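# Fold the laundry bag's lid fully open

## Task

Swing the lid of the already unzipped laundry bag open until it is as far back as it can go. When finished, both garments must lie wholly inside the bag, and both the bag and the bin must be standing on the table.

## Robot and tools

Robot: two arms, left_arm (on the +y side) and right_arm. Each carries a five-finger hand: a right hand on right_arm and its mirror-image left hand on left_arm. Base positions in the scene frame: left_arm (+0.045, +0.335, -0.001) m, right_arm (+0.008, -0.237, +0.001) m, both facing almost straight along +x. A post stands on the floor behind the arms, and a camera stand sits between them just behind the bases. Do not strike either, and never let the two hands, their links or one hand's fingers press on the other arm: that can end the scene.

Frames: the scene frame has its origin at table-top height midway between the nominal bases, +x out over the table, +y toward left_arm, +z up. Reported hand positions (metres) and quaternions (wxyz) are in this frame. Pose offsets in a command are along the Hand target's own axes. Hand point: a spot 0.05 m in front of the palm and 0.15 m out from the wrist face. Its +z runs along the straight fingers, +y leaves the palm, and +x runs across the palm away from the thumb on the right hand but toward the thumb on the left hand. Straight fingertips reach 0.06 to 0.07 m past the point along +z and lie 0.06 m behind it along -y. A wrist bracket on the little-finger side juts out up to 0.10 m across the palm and can collide.

A row: 28 numbers, each in [-1, 1], always for both arms. Left block first: dx, dy, dz, rx, ry, rz, thumb_turn, thumb_bend, index, middle, ring, little, force_limit, speed; then the same 14 for the right arm. The six pose numbers are an offset (not a pose) from that arm's Hand target as it stood when the action or move began; 1.0 equals 0.6 m or 180 degrees; rx, ry, rz form one rotation vector. Every row of an action counts from that same start, so repeating an offset in a later call moves further. All six zero means no new pose for that arm. Hand numbers are absolute targets: -1 open, +1 closed (thumb_turn +1 puts the thumb opposite the fingers). force_limit maps -1..+1 to about 0..10 N (0..15 N for the two thumb motors); speed rises from near zero at -1 to full at +0.48 and above (full travel 0.49 s). For a soft grip close at speed -0.94 or below. There is no 'unchanged' hand value: repeat the eight hand numbers of the last executed row; if none has run yet, send hand_measured plus hand_force_limit and hand_speed.

Tools:
- execute_actions(actions, cameras): actions is a list of up to 15 actions, each a list of up to 15 rows, one row per 1/30 s step; a short action holds its final row until step 15. Images appear only for an empty actions list or if cameras names some ("all" for every one, [] for none).
- move(target, speed, blend, blocking, cameras): target is one row or a list of up to 15 rows; every offset counts from the Hand targets at the start of the move, not from the previous target. speed is top path speed in m/s, 0.002 to 4.3 (default 0.25; turning rate twice that in rad/s), one value or one per target. blend (m) rounds corners of a list; 0 stops at each. Total path time is capped at 10 s. blocking=false returns after about 0.5 s while motion continues. The result adds a 'move:' line with the ending (done, off_target, moving, held, fault) and limits (paced = pose clipped, held = steps withheld). Moves ignore obstacles and hit harder when faster.
- wait(seconds): 0 to 3600, lets time pass with no new commands.
- stop(): brakes a running move.
- zoom_image(camera, region): region [x0, y0, x1, y1] pixels, at most 504 by 504, on the newest image of that camera.
- show_instructions(): shows reference pages. finished_scene(scene=1): ends the scene for good.

Cameras: cam_head_left, cam_head_right, cam_high, cam_left_wrist, cam_right_wrist, all 672x504; calibration is supplied per camera.

Results give, per arm, end_effector_position, end_effector_quat_wxyz, Hand target (the last commanded pose after clipping; next offsets start from it), joint positions, velocities and torques, and per hand six-value lists in motor order: hand_measured (position on the command scale), hand_stopped_by (moving, target, force, stalled, fault), hand_load_n (fingertip force, positive when pushed open; a lost grip shows as load near 0), plus hand_force_limit and hand_speed. Motor temperature lines, MOTOR HOT (85 °C) and OVER-TEMPERATURE FAULT (at 100 °C the arm goes limp for 30-60 s) may appear.

Behaviour: orientation commands are limited each step to 40 degrees from the measured orientation. Hands often rest 1 to 3 cm (up to 5) short of or below the command without any contact; re-send the missing distance as an offset. An arm blocked by something keeps pushing until commanded back past its hand point. The hand grips objects about 0.035-0.065 m thick with the thumb opposed, handles down to 0.025 m, or light items up to 0.08 m between thumb tip and index pad. Raise force_limit and send a more-closed target to squeeze harder; send a more-open target to loosen. Joint ranges (rad): waist ±2.880, shoulder 0 to 3.142, elbow 0 to 3.019, wrist pitch -1.693 to 1.571, wrist yaw ±1.571, wrist roll ±2.094.

Avoid: dropping or releasing moving parts, fast impacts, heavy pushes, excess finger force, long stretched-out holds that overheat motors, and anything ending up off the table (that fails the task). Loose objects may occasionally get nudged by the scene.

Each tool is called after "Call:" in YAML: its name, and indented under it one key for each argument.

Reference images:

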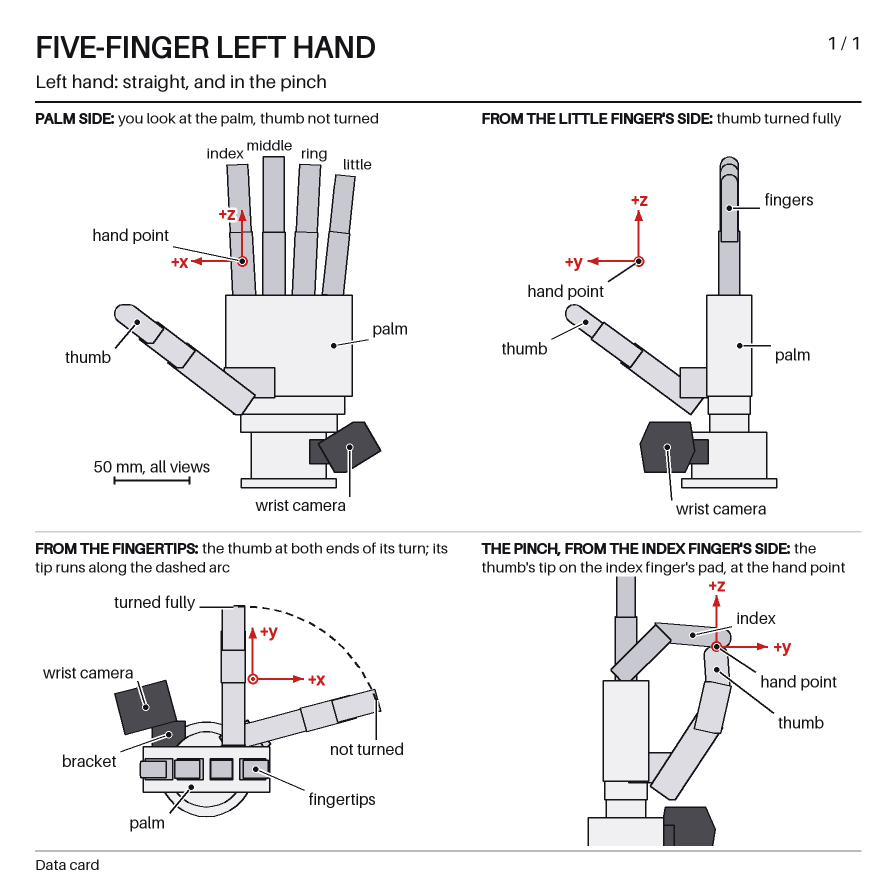

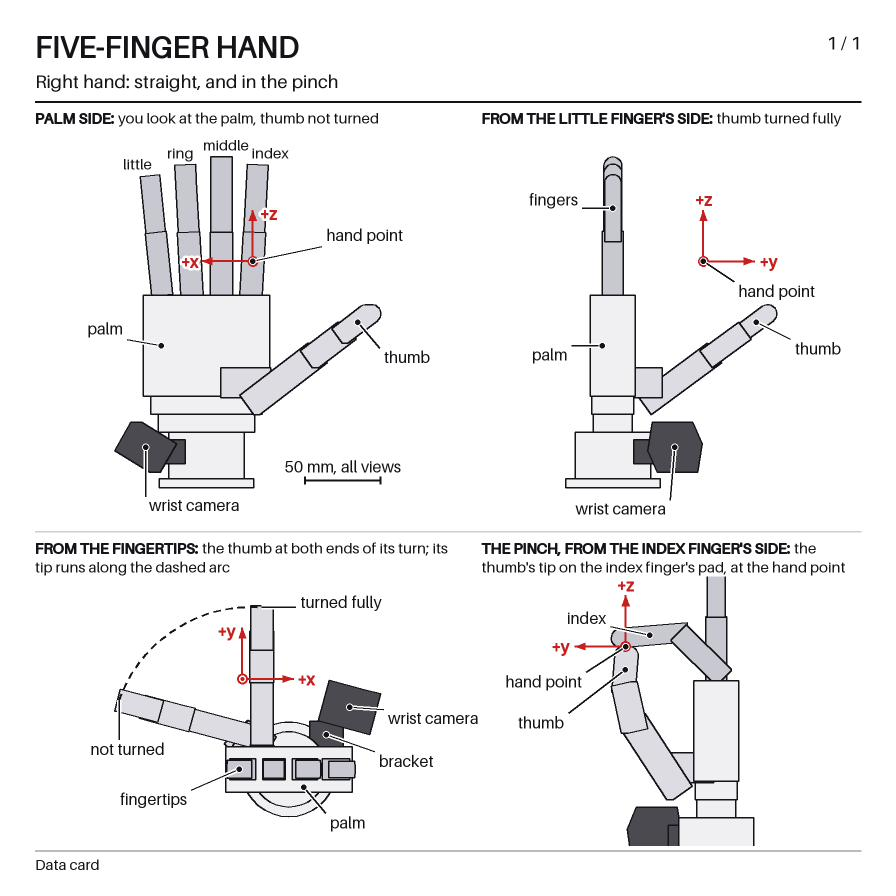

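## Session

Call:
execute_actions:
  actions: []
  cameras: ["all"]

Scene clock: 0.00 s.
left_arm: end_effector_position=(+0.6849, +0.0046, +0.2805) hand_measured=(-1.000, -1.000, -1.000, -1.000, -1.000, -1.000) hand_load_n=(+0.0, +0.0, +0.0, +0.0, +0.0, +0.0) hand_stopped_by=(target, target, target, target, target, target) hand_force_limit=0.00 hand_speed=-0.80 end_effector_quat_wxyz=(+0.274, -0.106, +0.838, -0.459) | right_arm: end_effector_position=(+0.6890, -0.1462, +0.1921) hand_measured=(-1.000, -1.000, -1.000, -1.000, -1.000, -1.000) hand_load_n=(+0.0, +0.0, +0.0, +0.0, +0.0, +0.0) hand_stopped_by=(target, target, target, target, target, target) hand_force_limit=0.00 hand_speed=-0.80 end_effector_quat_wxyz=(-0.344, +0.753, -0.356, +0.434)
Joint positions: left_arm=[-0.338 1.724 1.638 -0.418 0.484 0.664] | right_arm=[0.109 1.637 1.243 -0.006 -0.113 -0.507]
Joint velocities: within noise
Joint torques (N m): no reading
Motor temperatures (°C): left_arm=[31 31 28 28 26 27] | right_arm=[30 29 26 29 29 28]
Heat: left arm: hottest waist 31 °C; right arm: hottest waist 30 °C.
Hand target: left_arm +0.6900, +0.0027, +0.2896; +0.282, -0.103, +0.834, -0.463 | right_arm +0.6962, -0.1454, +0.2054; -0.349, +0.746, -0.352, +0.444

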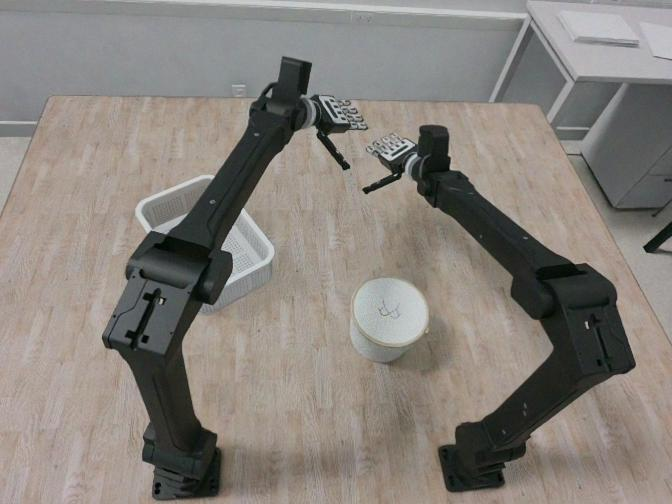

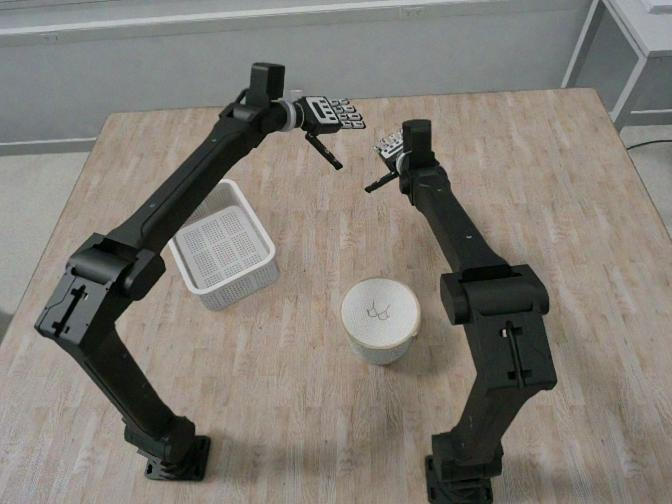

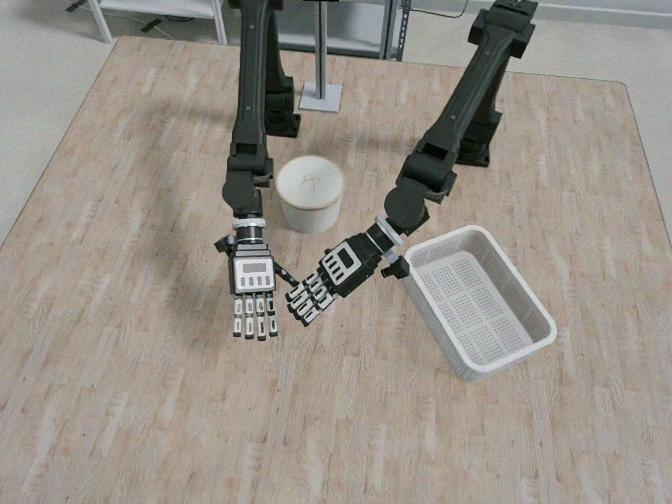

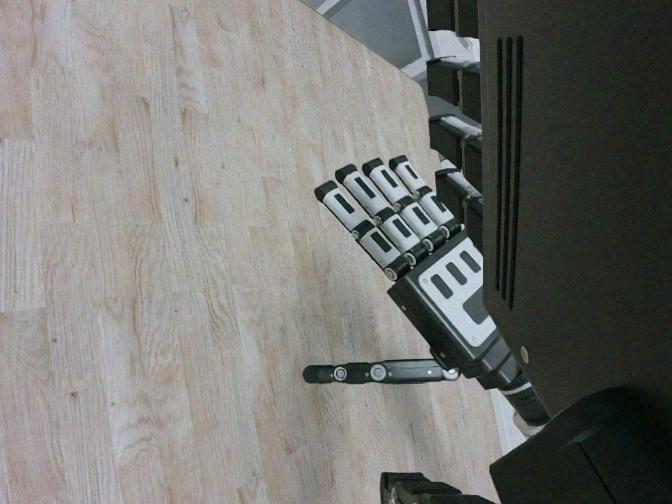

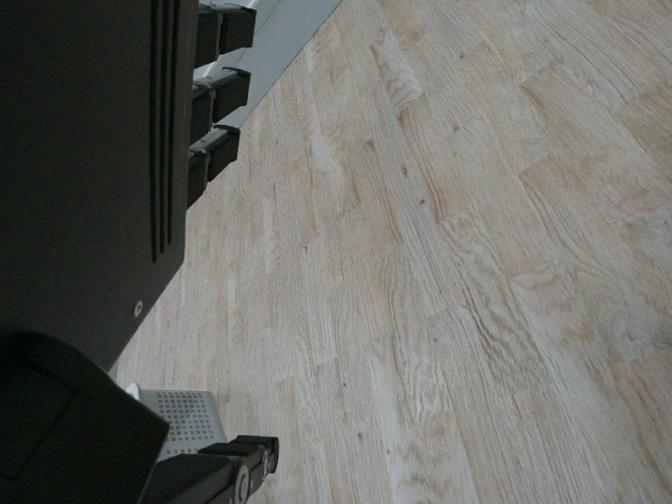

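Call:
zoom_image:
  camera: "cam_head_left"
  region: [320, 250, 460, 380]

Call:
zoom_image:
  camera: "cam_high"
  region: [250, 130, 370, 250]

Call:
zoom_image:
  camera: "cam_head_right"
  region: [320, 250, 460, 380]

Scaled by 3.600 from the camera's image (finer frame: 960x720).

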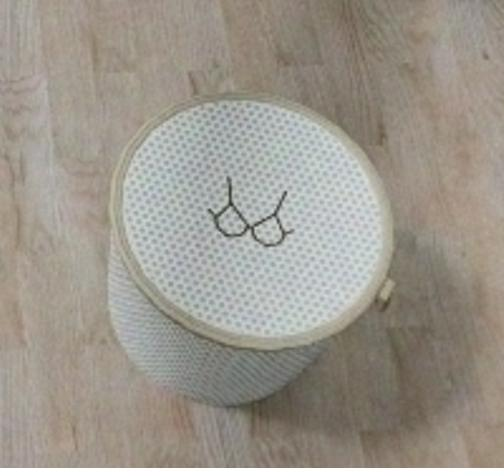

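Scaled by 4.200 from the camera's image (finer frame: 960x720).

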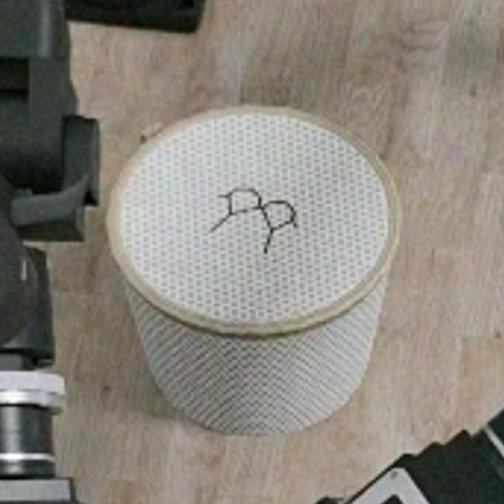

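Scaled by 3.600 from the camera's image (finer frame: 960x720).

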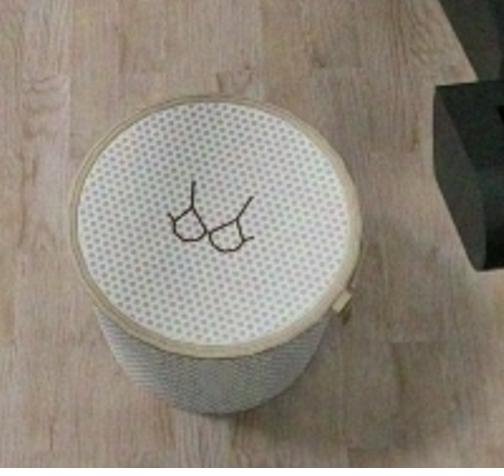

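Call:
move:
  target: [0,0,0,0,0,0,-1,-1,-1,-1,-1,-1,0,-0.8, 0.058,0.0307,-0.690,-0.3863,-0.0463,0.1920,-1,-1,-1,-1,-1,-1,0,-0.8]
  speed: 0.25
  cameras: ["all"]

Scene clock: 8.87 s.
left_arm: end_effector_position=(+0.6849, +0.0046, +0.2805) hand_measured=(-1.000, -1.000, -1.000, -1.000, -1.000, -1.000) hand_load_n=(+0.0, +0.0, +0.0, -0.5, +0.0, +0.0) hand_stopped_by=(target, target, target, target, target, target) hand_force_limit=0.00 hand_speed=-0.80 end_effector_quat_wxyz=(+0.274, -0.106, +0.838, -0.459) | right_arm: end_effector_position=(+0.3282, -0.2702, +0.3562) hand_measured=(-1.000, -1.000, -1.000, -1.000, -1.000, -1.000) hand_load_n=(+0.0, +0.0, +0.0, +0.0, +0.0, +0.0) hand_stopped_by=(target, target, target, target, target, target) hand_force_limit=0.00 hand_speed=-0.80 end_effector_quat_wxyz=(-0.066, +0.709, -0.697, +0.086)
Joint positions: left_arm=[-0.338 1.724 1.638 -0.418 0.484 0.664] | right_arm=[-0.163 1.245 1.564 -1.674 -0.009 -0.182]
Joint torques (N m): left_arm=[0.91 -16.44 10.96 1.66 0.28 0.06] | right_arm=[-1.26 -6.36 8.5 0.5 -0.16 0.01]
Heat: left arm: hottest shoulder 32 °C; right arm: hottest waist 30 °C.
Hand target: left_arm +0.6900, +0.0027, +0.2896; +0.282, -0.103, +0.834, -0.463 | right_arm +0.3286, -0.2704, +0.3546; +0.000, +0.707, -0.707, +0.000
Off the commanded pose: left_arm 0.011 m, 1 deg | right_arm 0.002 m, 12 deg.
joint sent to its limit (right arm) — joint 4 (wrist pitch), lower limit. The joint targets are off in orientation, not in position.
move: off_target (right_arm)
cam_right_wrist: T_world_to_cam=[[-0.93112, -0.27642, -0.23791, 0.32131], [-0.35827, 0.81527, 0.45494, 0.17011], [0.0682, 0.50884, -0.85815, 0.53182]] pos_world=[0.32385, -0.32048, 0.45544]

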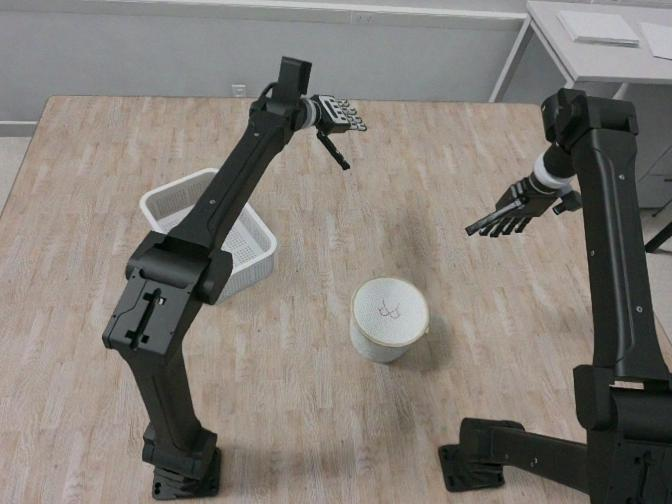

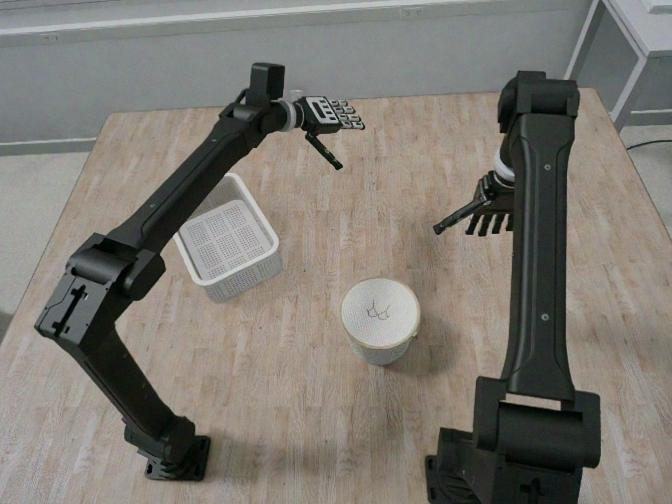

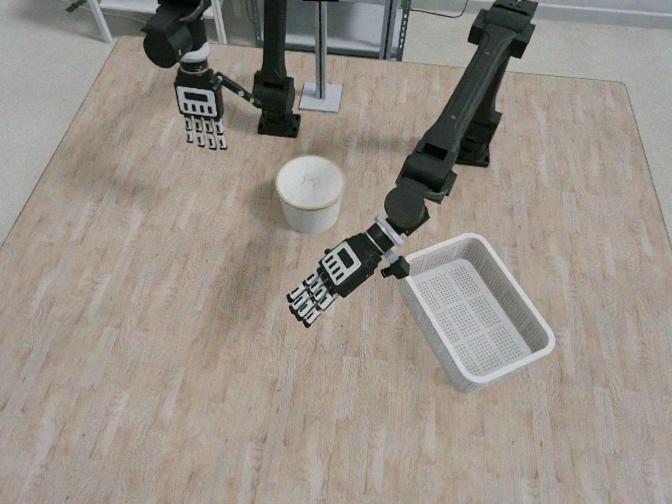

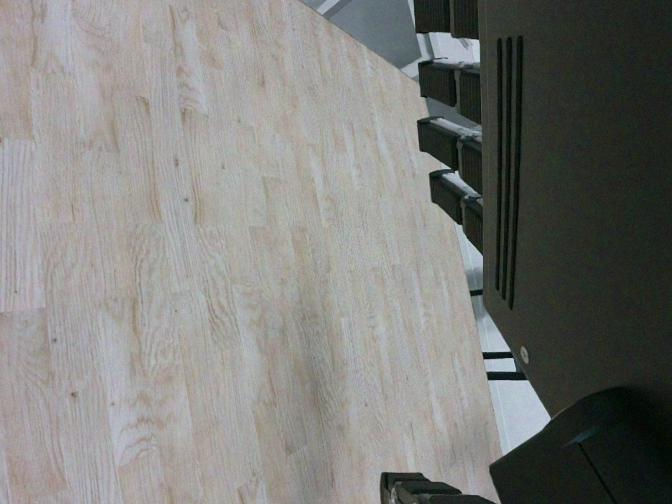

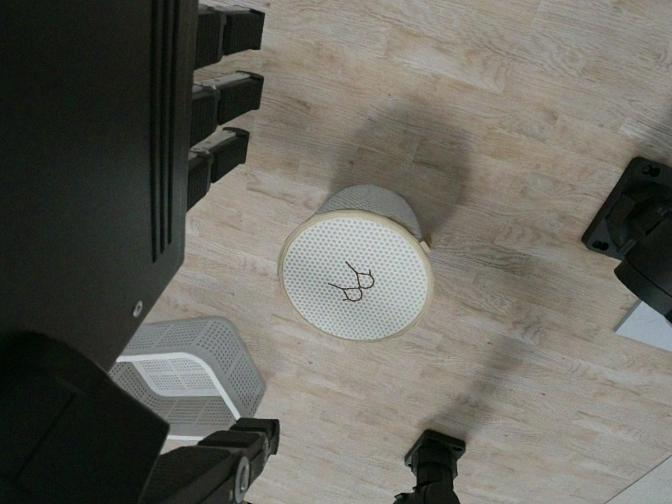

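Call:
zoom_image:
  camera: "cam_right_wrist"
  region: [260, 170, 460, 350]

Scaled by 2.520 from the camera's image (finer frame: 960x720).

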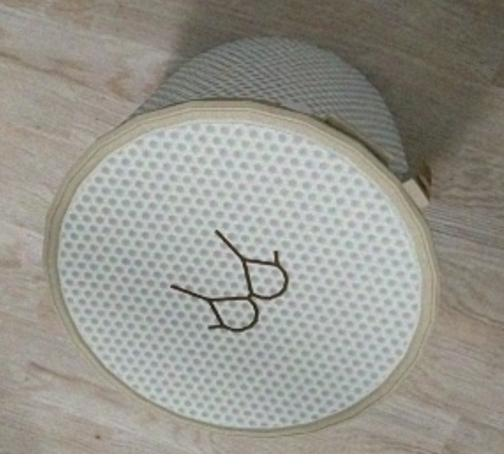

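Call:
move:
  target: [0,0,0,0,0,0,-1,-1,-1,-1,-1,-1,0,-0.8, 0.1067,0.0283,0.2717,0.1439,-0.1012,-0.2098,-1,-1,-1,-1,-1,-1,0,-0.8]
  speed: 0.2
  cameras: ["cam_right_wrist","cam_high","cam_head_left"]

Scene clock: 15.87 s.
left_arm: end_effector_position=(+0.6849, +0.0046, +0.2805) hand_measured=(-1.000, -1.000, -1.000, -1.000, -1.000, -1.000) hand_load_n=(+0.0, +0.0, +0.0, +0.0, +0.0, +0.0) hand_stopped_by=(target, target, target, target, target, target) hand_force_limit=0.00 hand_speed=-0.80 end_effector_quat_wxyz=(+0.274, -0.106, +0.838, -0.459) | right_arm: end_effector_position=(+0.3083, -0.3297, +0.1925) hand_measured=(-1.000, -1.000, -1.000, -1.000, -1.000, -1.000) hand_load_n=(+0.0, +0.0, +0.0, +0.0, +0.0, +0.0) hand_stopped_by=(target, target, target, target, target, target) hand_force_limit=0.00 hand_speed=-0.80 end_effector_quat_wxyz=(-0.263, +0.868, -0.420, +0.039)
Joint positions: left_arm=[-0.338 1.724 1.638 -0.418 0.484 0.664] | right_arm=[-0.494 1.251 1.107 -1.367 -0.536 -1.151]
Joint torques (N m): left_arm=[0.85 -16.44 11.04 1.68 0.26 0.06] | right_arm=[-1.85 -7.12 8.75 0.91 -0.54 -0.16]
Heat: left arm: hottest shoulder 32 °C; right arm: hottest waist 30 °C.
Hand target: left_arm +0.6900, +0.0027, +0.2896; +0.282, -0.103, +0.834, -0.463 | right_arm +0.3116, -0.3342, +0.1915; -0.264, +0.869, -0.416, +0.045
Off the commanded pose: left_arm 0.011 m, 1 deg | right_arm 0.006 m, 1 deg.
move: done
cam_right_wrist: T_world_to_cam=[[-0.50561, -0.6663, -0.54809, 0.04724], [-0.84456, 0.25243, 0.47223, 0.24702], [-0.17629, 0.70166, -0.69036, 0.52957]] pos_world=[0.32587, -0.40246, 0.27484]
Images, in order (width x height): cam_head_left 672x504, cam_high 672x504, cam_right_wrist 672x504.

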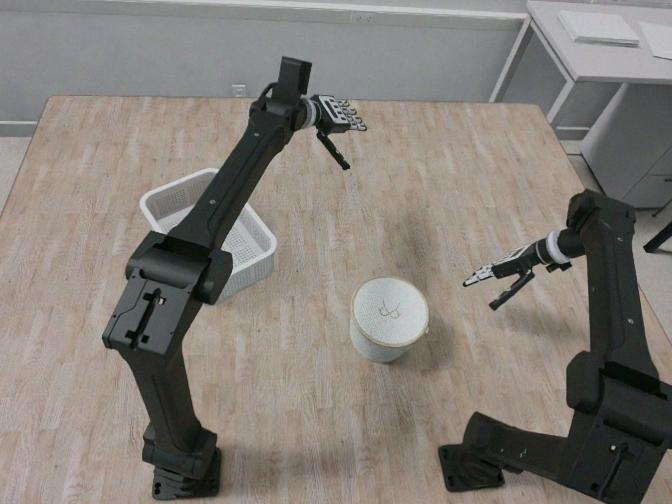

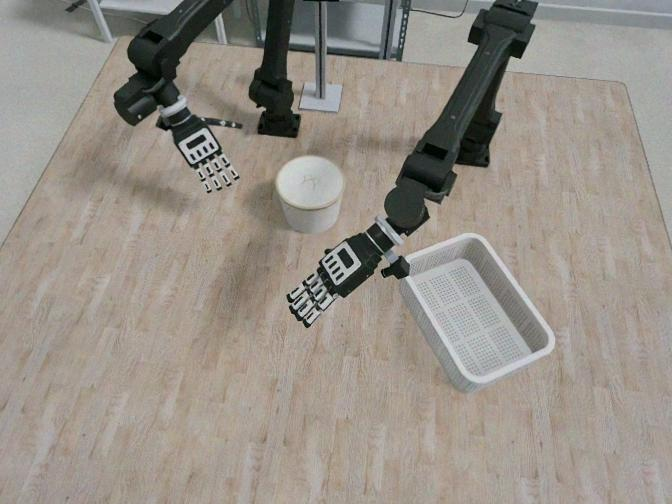

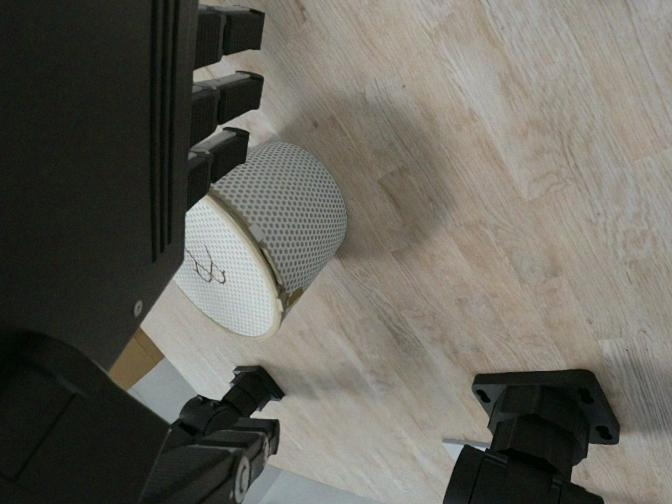

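Call:
zoom_image:
  camera: "cam_right_wrist"
  region: [170, 130, 370, 350]

Call:
zoom_image:
  camera: "cam_right_wrist"
  region: [230, 210, 320, 320]

Scaled by 2.291 from the camera's image (finer frame: 960x720).

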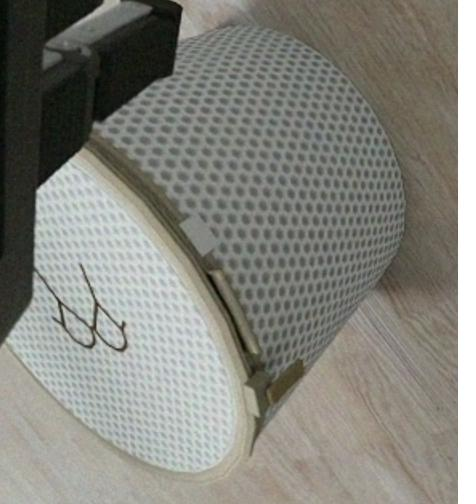

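Scaled by 4.582 from the camera's image (finer frame: 960x720).

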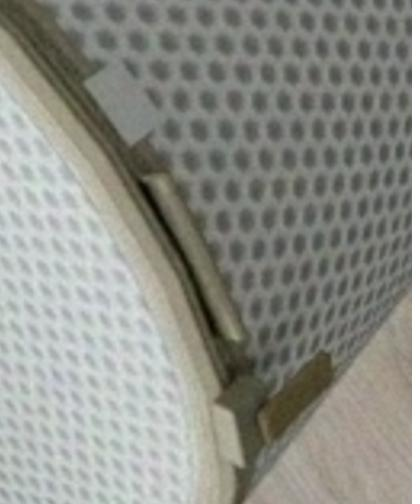

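Call:
move:
  target: [0.4762,0.2085,-0.457,-0.1957,0.0283,-0.2032,-1,-1,-1,-1,-1,-1,0,-0.8, 0,0,0,0,0,0,-1,-1,-1,-1,-1,-1,0,-0.8]
  speed: 0.2
  cameras: ["cam_left_wrist","cam_high","cam_head_left"]

Scene clock: 22.30 s.
left_arm: end_effector_position=(+0.3189, +0.1468, +0.1943) hand_measured=(-1.000, -1.000, -1.000, -1.000, -1.000, -1.000) hand_load_n=(+0.0, +0.0, +0.0, +0.5, +0.0, +0.0) hand_stopped_by=(target, target, target, target, target, target) hand_force_limit=0.00 hand_speed=-0.80 end_effector_quat_wxyz=(+0.051, -0.411, +0.870, -0.266) | right_arm: end_effector_position=(+0.3083, -0.3297, +0.1925) hand_measured=(-1.000, -1.000, -1.000, -1.000, -1.000, -1.000) hand_load_n=(+0.0, +0.0, +0.0, +0.0, -0.5, +0.0) hand_stopped_by=(target, target, target, target, target, target) hand_force_limit=0.00 hand_speed=-0.80 end_effector_quat_wxyz=(-0.263, +0.868, -0.419, +0.039)
Joint positions: left_arm=[-0.365 1.028 0.932 -0.994 0.274 0.228] | right_arm=[-0.494 1.251 1.107 -1.367 -0.536 -1.152]
Joint torques (N m): left_arm=[-0.32 -5.66 8.24 0.61 0.11 -0.18] | right_arm=[-1.44 -7.18 8.72 0.88 -0.56 -0.17]
Motor temperatures (°C): left_arm=[31 33 33 28 26 27] | right_arm=[30 30 30 29 29 28]
Heat: left arm: hottest shoulder 33 °C; right arm: hottest waist 30 °C.
Hand target: left_arm +0.3119, +0.1439, +0.1917; +0.045, -0.414, +0.871, -0.261 | right_arm +0.3116, -0.3342, +0.1915; -0.264, +0.869, -0.416, +0.045
Off the commanded pose: left_arm 0.008 m, 1 deg | right_arm 0.006 m, 1 deg.
move: done
cam_left_wrist: T_world_to_cam=[[0.52394, -0.66136, 0.53674, -0.17924], [-0.84657, -0.33493, 0.41368, 0.24501], [-0.09382, -0.67114, -0.73537, 0.3872]] pos_world=[0.33766, 0.22338, 0.27959]
Images, in order (width x height): cam_head_left 672x504, cam_high 672x504, cam_left_wrist 672x504.

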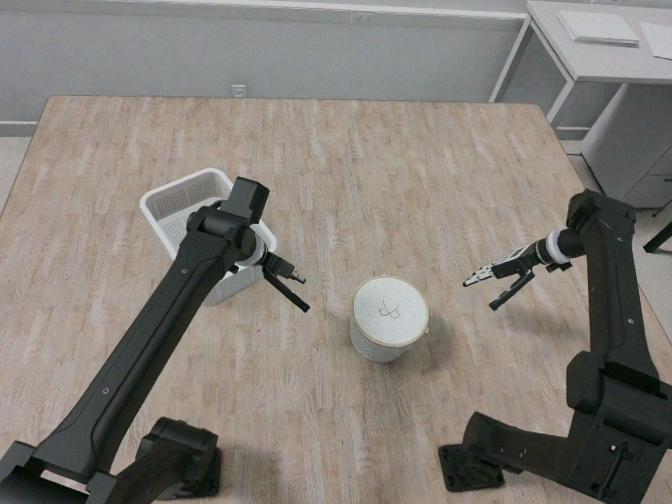

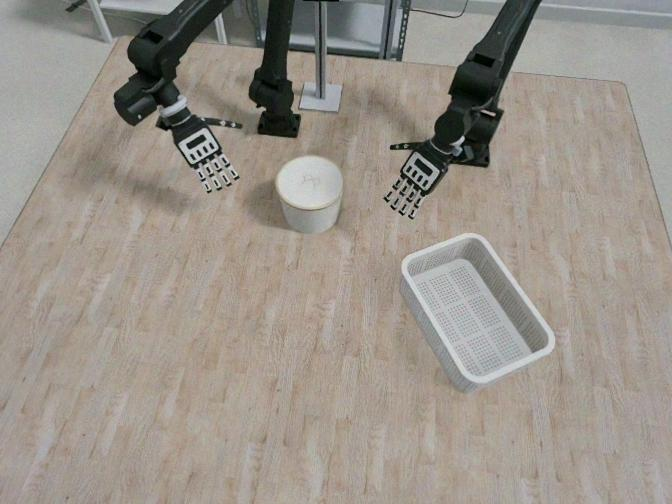

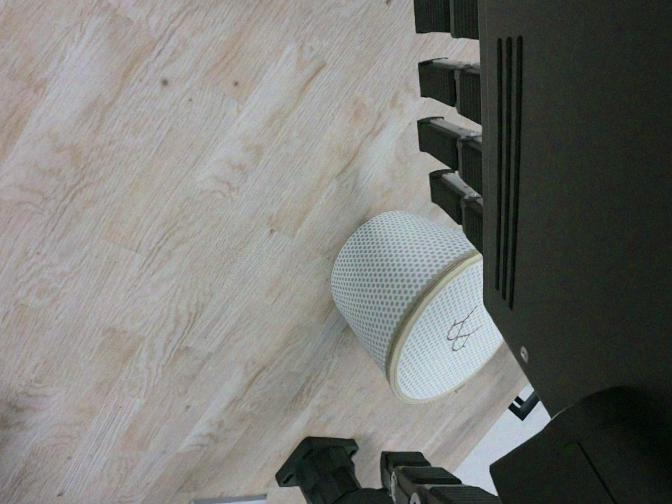

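Call:
zoom_image:
  camera: "cam_left_wrist"
  region: [320, 200, 520, 410]

Call:
zoom_image:
  camera: "cam_left_wrist"
  region: [370, 240, 480, 350]

Scaled by 2.400 from the camera's image (finer frame: 960x720).

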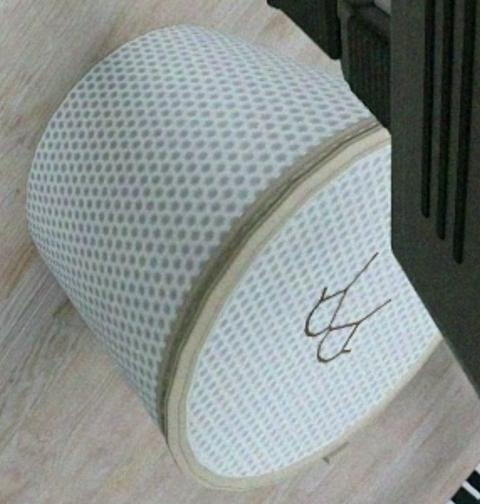

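Scaled by 4.582 from the camera's image (finer frame: 960x720).

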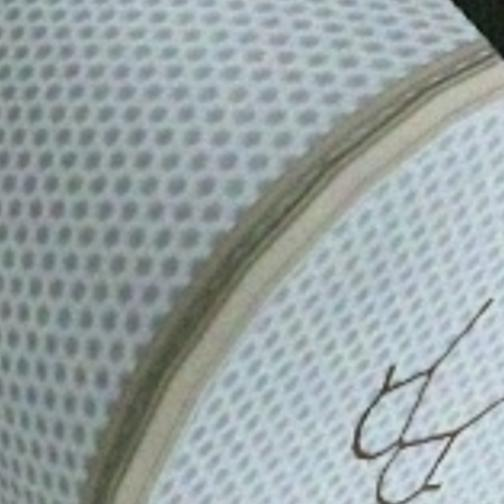

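Call:
wait:
  seconds: 0.1
  cameras: ["all"]

Call:
zoom_image:
  camera: "cam_head_left"
  region: [340, 260, 440, 370]

Call:
zoom_image:
  camera: "cam_head_right"
  region: [330, 260, 430, 370]

Call:
zoom_image:
  camera: "cam_high"
  region: [260, 140, 360, 240]

Scene clock: 25.50 s.
left_arm: end_effector_position=(+0.3189, +0.1468, +0.1943) hand_measured=(-1.000, -1.000, -1.000, -1.000, -1.000, -1.000) hand_load_n=(+0.0, +0.0, +0.0, +0.0, +0.0, +0.0) hand_stopped_by=(target, target, target, target, target, target) hand_force_limit=0.00 hand_speed=-0.80 end_effector_quat_wxyz=(+0.051, -0.412, +0.870, -0.266) | right_arm: end_effector_position=(+0.3083, -0.3297, +0.1925) hand_measured=(-1.000, -1.000, -1.000, -1.000, -1.000, -1.000) hand_load_n=(+0.0, +0.0, +0.0, +0.0, +0.0, +0.0) hand_stopped_by=(target, target, target, target, target, target) hand_force_limit=0.00 hand_speed=-0.80 end_effector_quat_wxyz=(-0.263, +0.868, -0.419, +0.039)
Joint positions: left_arm=[-0.365 1.028 0.932 -0.994 0.274 0.228] | right_arm=[-0.494 1.251 1.107 -1.367 -0.536 -1.152]
Joint torques (N m): left_arm=[-0.38 -5.89 8.28 0.57 0.1 -0.12] | right_arm=[-1.61 -7.12 8.72 0.87 -0.55 -0.18]
Heat: left arm: hottest shoulder 33 °C; right arm: hottest waist 30 °C.
Hand target: left_arm +0.3119, +0.1439, +0.1917; +0.045, -0.414, +0.871, -0.261 | right_arm +0.3116, -0.3342, +0.1915; -0.264, +0.869, -0.416, +0.045
Off the commanded pose: left_arm 0.008 m, 1 deg | right_arm 0.006 m, 1 deg.
wait: 0.10 s; at rest from the start
cam_left_wrist: T_world_to_cam=[[0.52425, -0.66113, 0.53673, -0.17939], [-0.84639, -0.33516, 0.41386, 0.24495], [-0.09373, -0.67125, -0.73528, 0.38717]] pos_world=[0.33766, 0.22338, 0.27959]
cam_right_wrist: T_world_to_cam=[[-0.50498, -0.66679, -0.54807, 0.04689], [-0.84487, 0.25194, 0.47193, 0.24709], [-0.17659, 0.70137, -0.69058, 0.52963]] pos_world=[0.32597, -0.40246, 0.27484]

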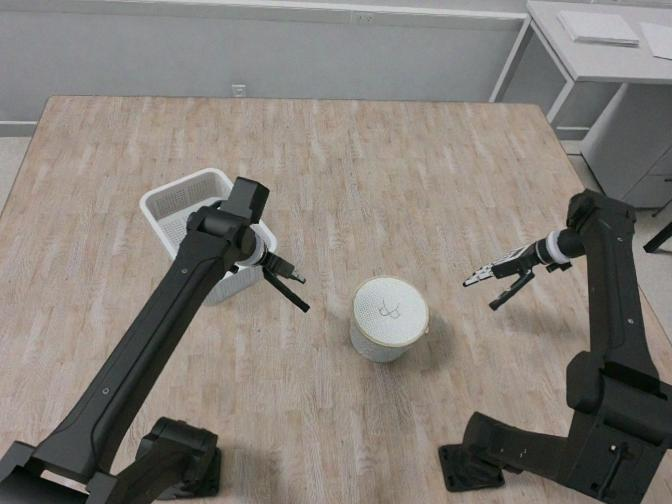

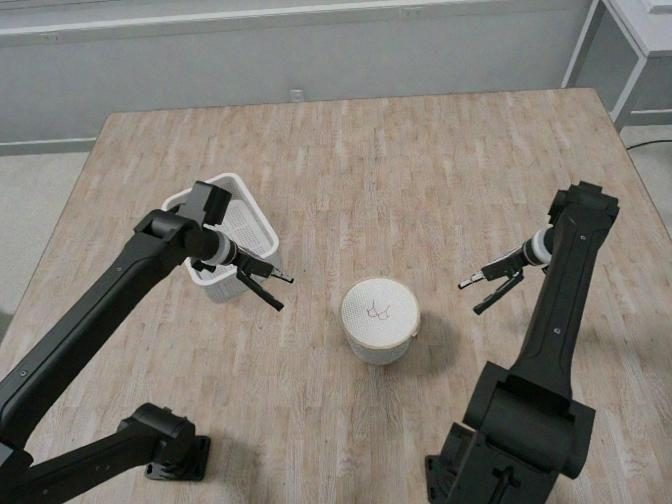

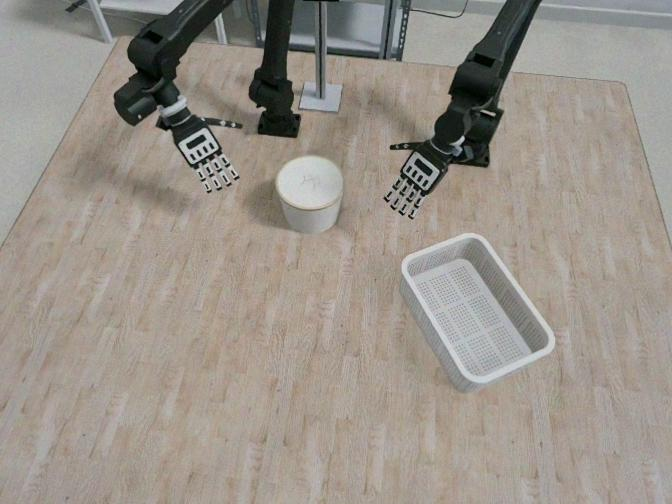

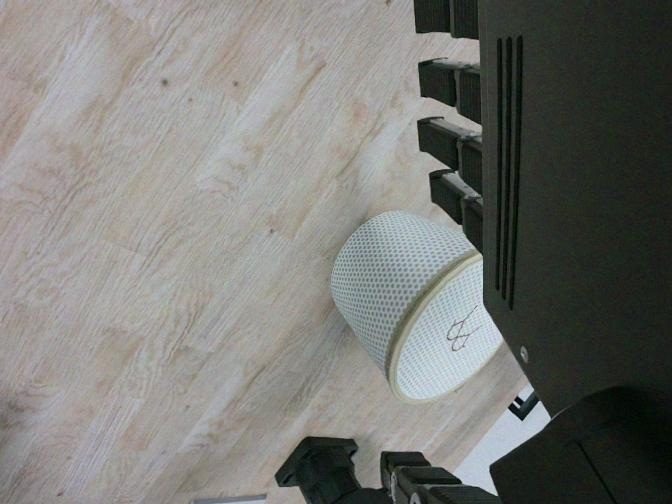

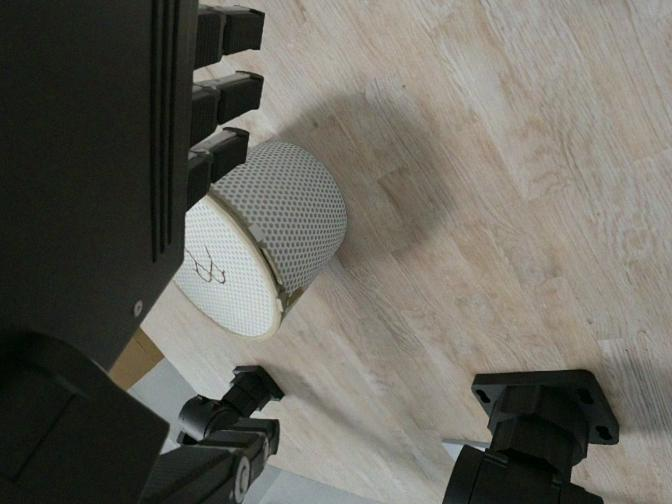

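Scaled by 4.582 from the camera's image (finer frame: 960x720).

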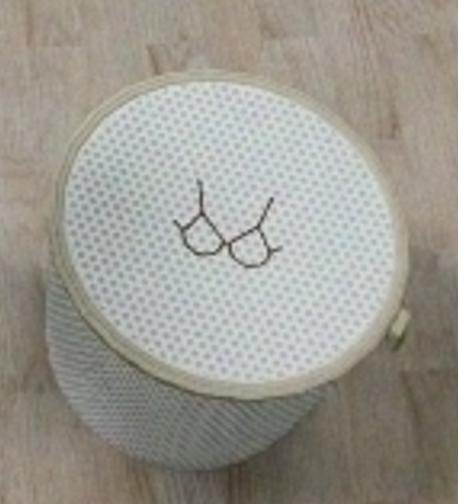

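Scaled by 4.582 from the camera's image (finer frame: 960x720).

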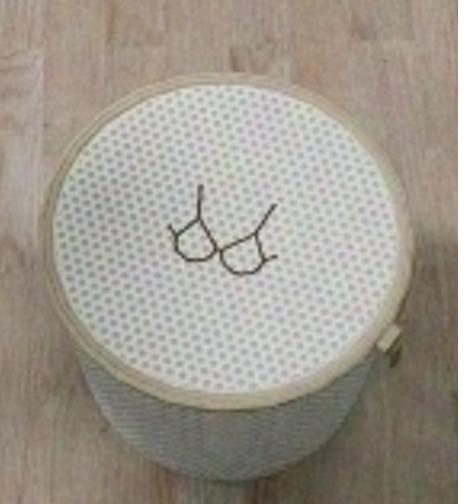

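Scaled by 5.040 from the camera's image (finer frame: 960x720).

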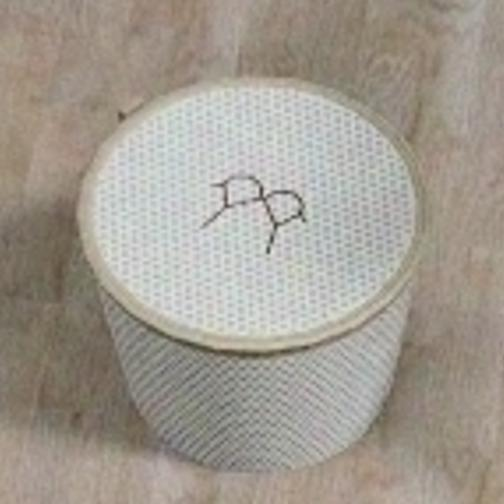

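Call:
move:
  target: [0.0012,0.0692,0.0993,0.3058,0.1726,0.1510,-1,-1,-1,-1,-1,-1,0,-0.8, 0,0,0,0,0,0,-1,-1,-1,-1,-1,-1,0,-0.8]
  speed: 0.15
  cameras: ["all"]

Scene clock: 35.23 s.
left_arm: end_effector_position=(+0.3012, +0.1362, +0.1237) hand_measured=(-1.000, -1.000, -1.000, -1.000, -1.000, -1.000) hand_load_n=(+0.0, +0.0, +0.0, +0.0, -0.5, +0.0) hand_stopped_by=(target, target, target, target, target, target) hand_force_limit=0.00 hand_speed=-0.80 end_effector_quat_wxyz=(+0.064, -0.048, +0.708, -0.702) | right_arm: end_effector_position=(+0.3083, -0.3297, +0.1925) hand_measured=(-1.000, -1.000, -1.000, -1.000, -1.000, -1.000) hand_load_n=(+0.0, +0.0, +0.0, -0.5, +0.0, +0.0) hand_stopped_by=(target, target, target, target, target, target) hand_force_limit=0.00 hand_speed=-0.80 end_effector_quat_wxyz=(-0.263, +0.868, -0.419, +0.039)
Joint positions: left_arm=[0.02 1.275 0.268 0.97 1.404 0.059] | right_arm=[-0.494 1.251 1.107 -1.367 -0.536 -1.152]
Joint torques (N m): left_arm=[2.37 -3.72 4.79 1.7 0.28 -0.13] | right_arm=[-1.67 -7.06 8.72 0.9 -0.55 -0.15]
Heat: left arm: hottest elbow 33 °C; right arm: hottest elbow 31 °C.
Hand target: left_arm +0.2999, +0.1400, +0.1202; +0.060, -0.061, +0.704, -0.705 | right_arm +0.3116, -0.3342, +0.1915; -0.264, +0.869, -0.416, +0.045
Off the commanded pose: left_arm 0.005 m, 2 deg | right_arm 0.006 m, 1 deg.
move: done
cam_left_wrist: T_world_to_cam=[[-0.23854, -0.02534, 0.9708, -0.04971], [-0.91773, 0.33281, -0.21681, 0.26417], [-0.3176, -0.94265, -0.10264, 0.35268]] pos_world=[0.34259, 0.24327, 0.14173]
cam_right_wrist: T_world_to_cam=[[-0.50498, -0.66679, -0.54807, 0.04689], [-0.84487, 0.25194, 0.47193, 0.24709], [-0.17659, 0.70137, -0.69058, 0.52963]] pos_world=[0.32597, -0.40246, 0.27484]

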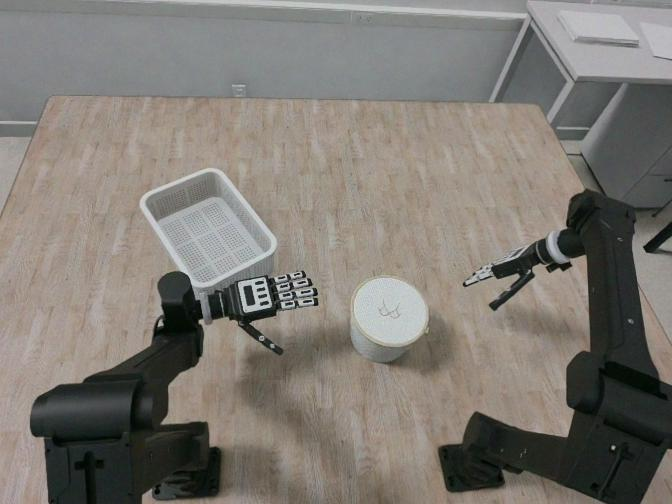

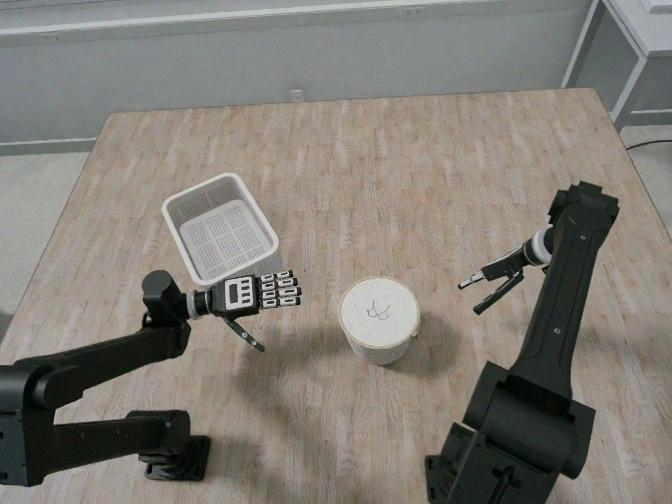

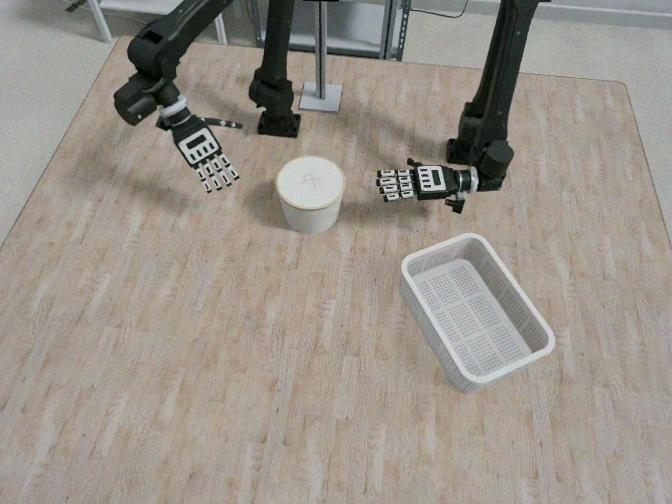

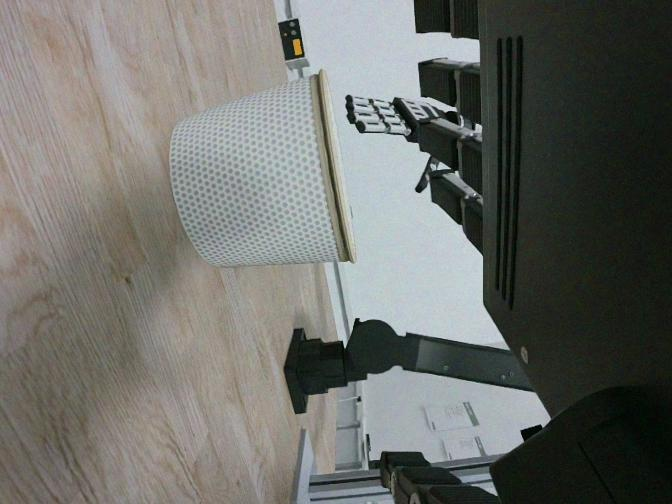

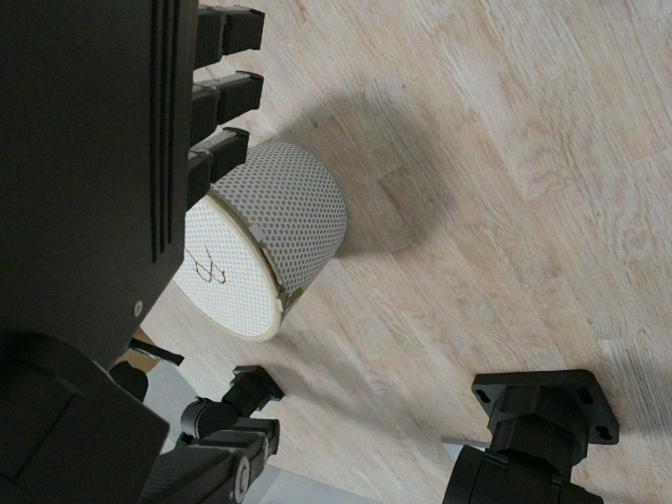

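Call:
zoom_image:
  camera: "cam_left_wrist"
  region: [270, 60, 370, 160]

Call:
zoom_image:
  camera: "cam_left_wrist"
  region: [290, 160, 390, 270]

Scaled by 5.040 from the camera's image (finer frame: 960x720).

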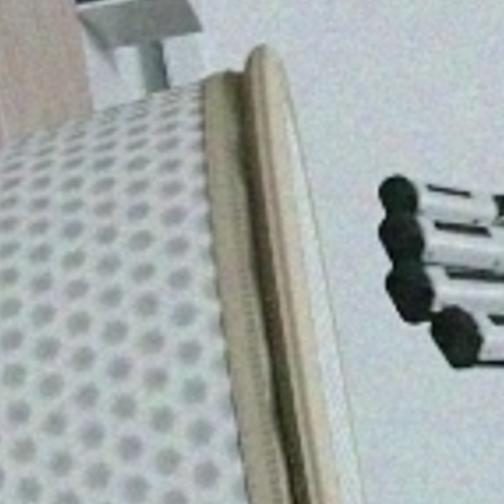

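Scaled by 4.582 from the camera's image (finer frame: 960x720).

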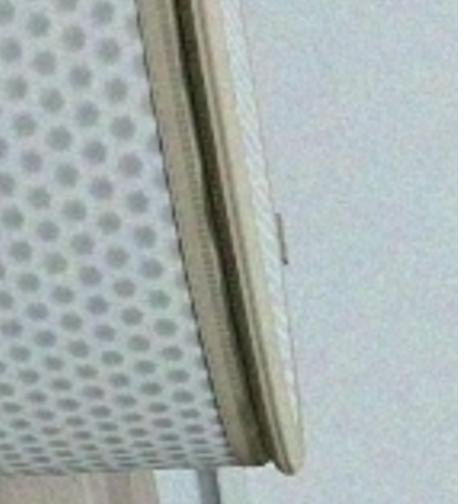

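Call:
zoom_image:
  camera: "cam_head_left"
  region: [230, 260, 330, 360]

Call:
zoom_image:
  camera: "cam_head_right"
  region: [210, 260, 310, 360]

Call:
zoom_image:
  camera: "cam_high"
  region: [360, 140, 460, 240]

Scaled by 5.040 from the camera's image (finer frame: 960x720).

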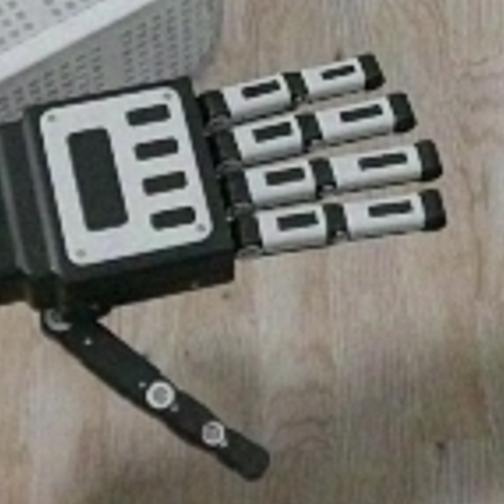

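Scaled by 5.040 from the camera's image (finer frame: 960x720).

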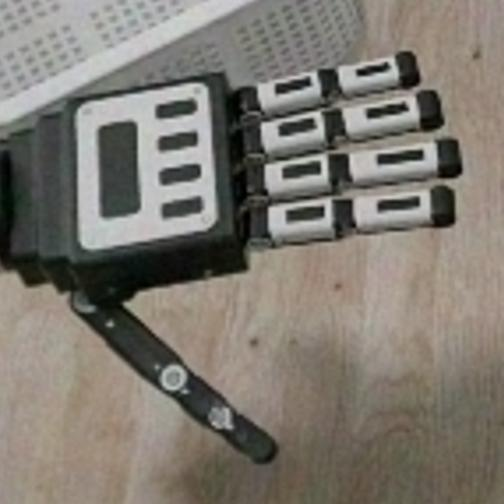

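Scaled by 5.040 from the camera's image (finer frame: 960x720).

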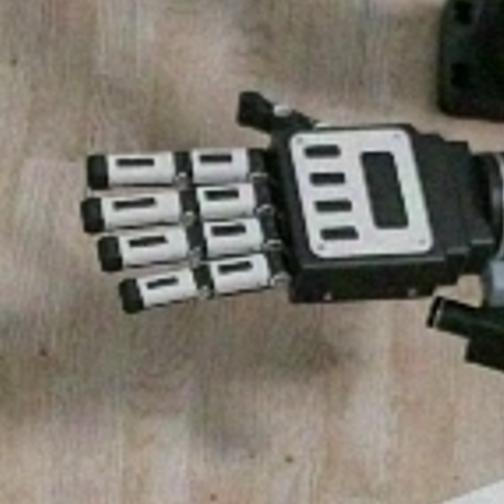

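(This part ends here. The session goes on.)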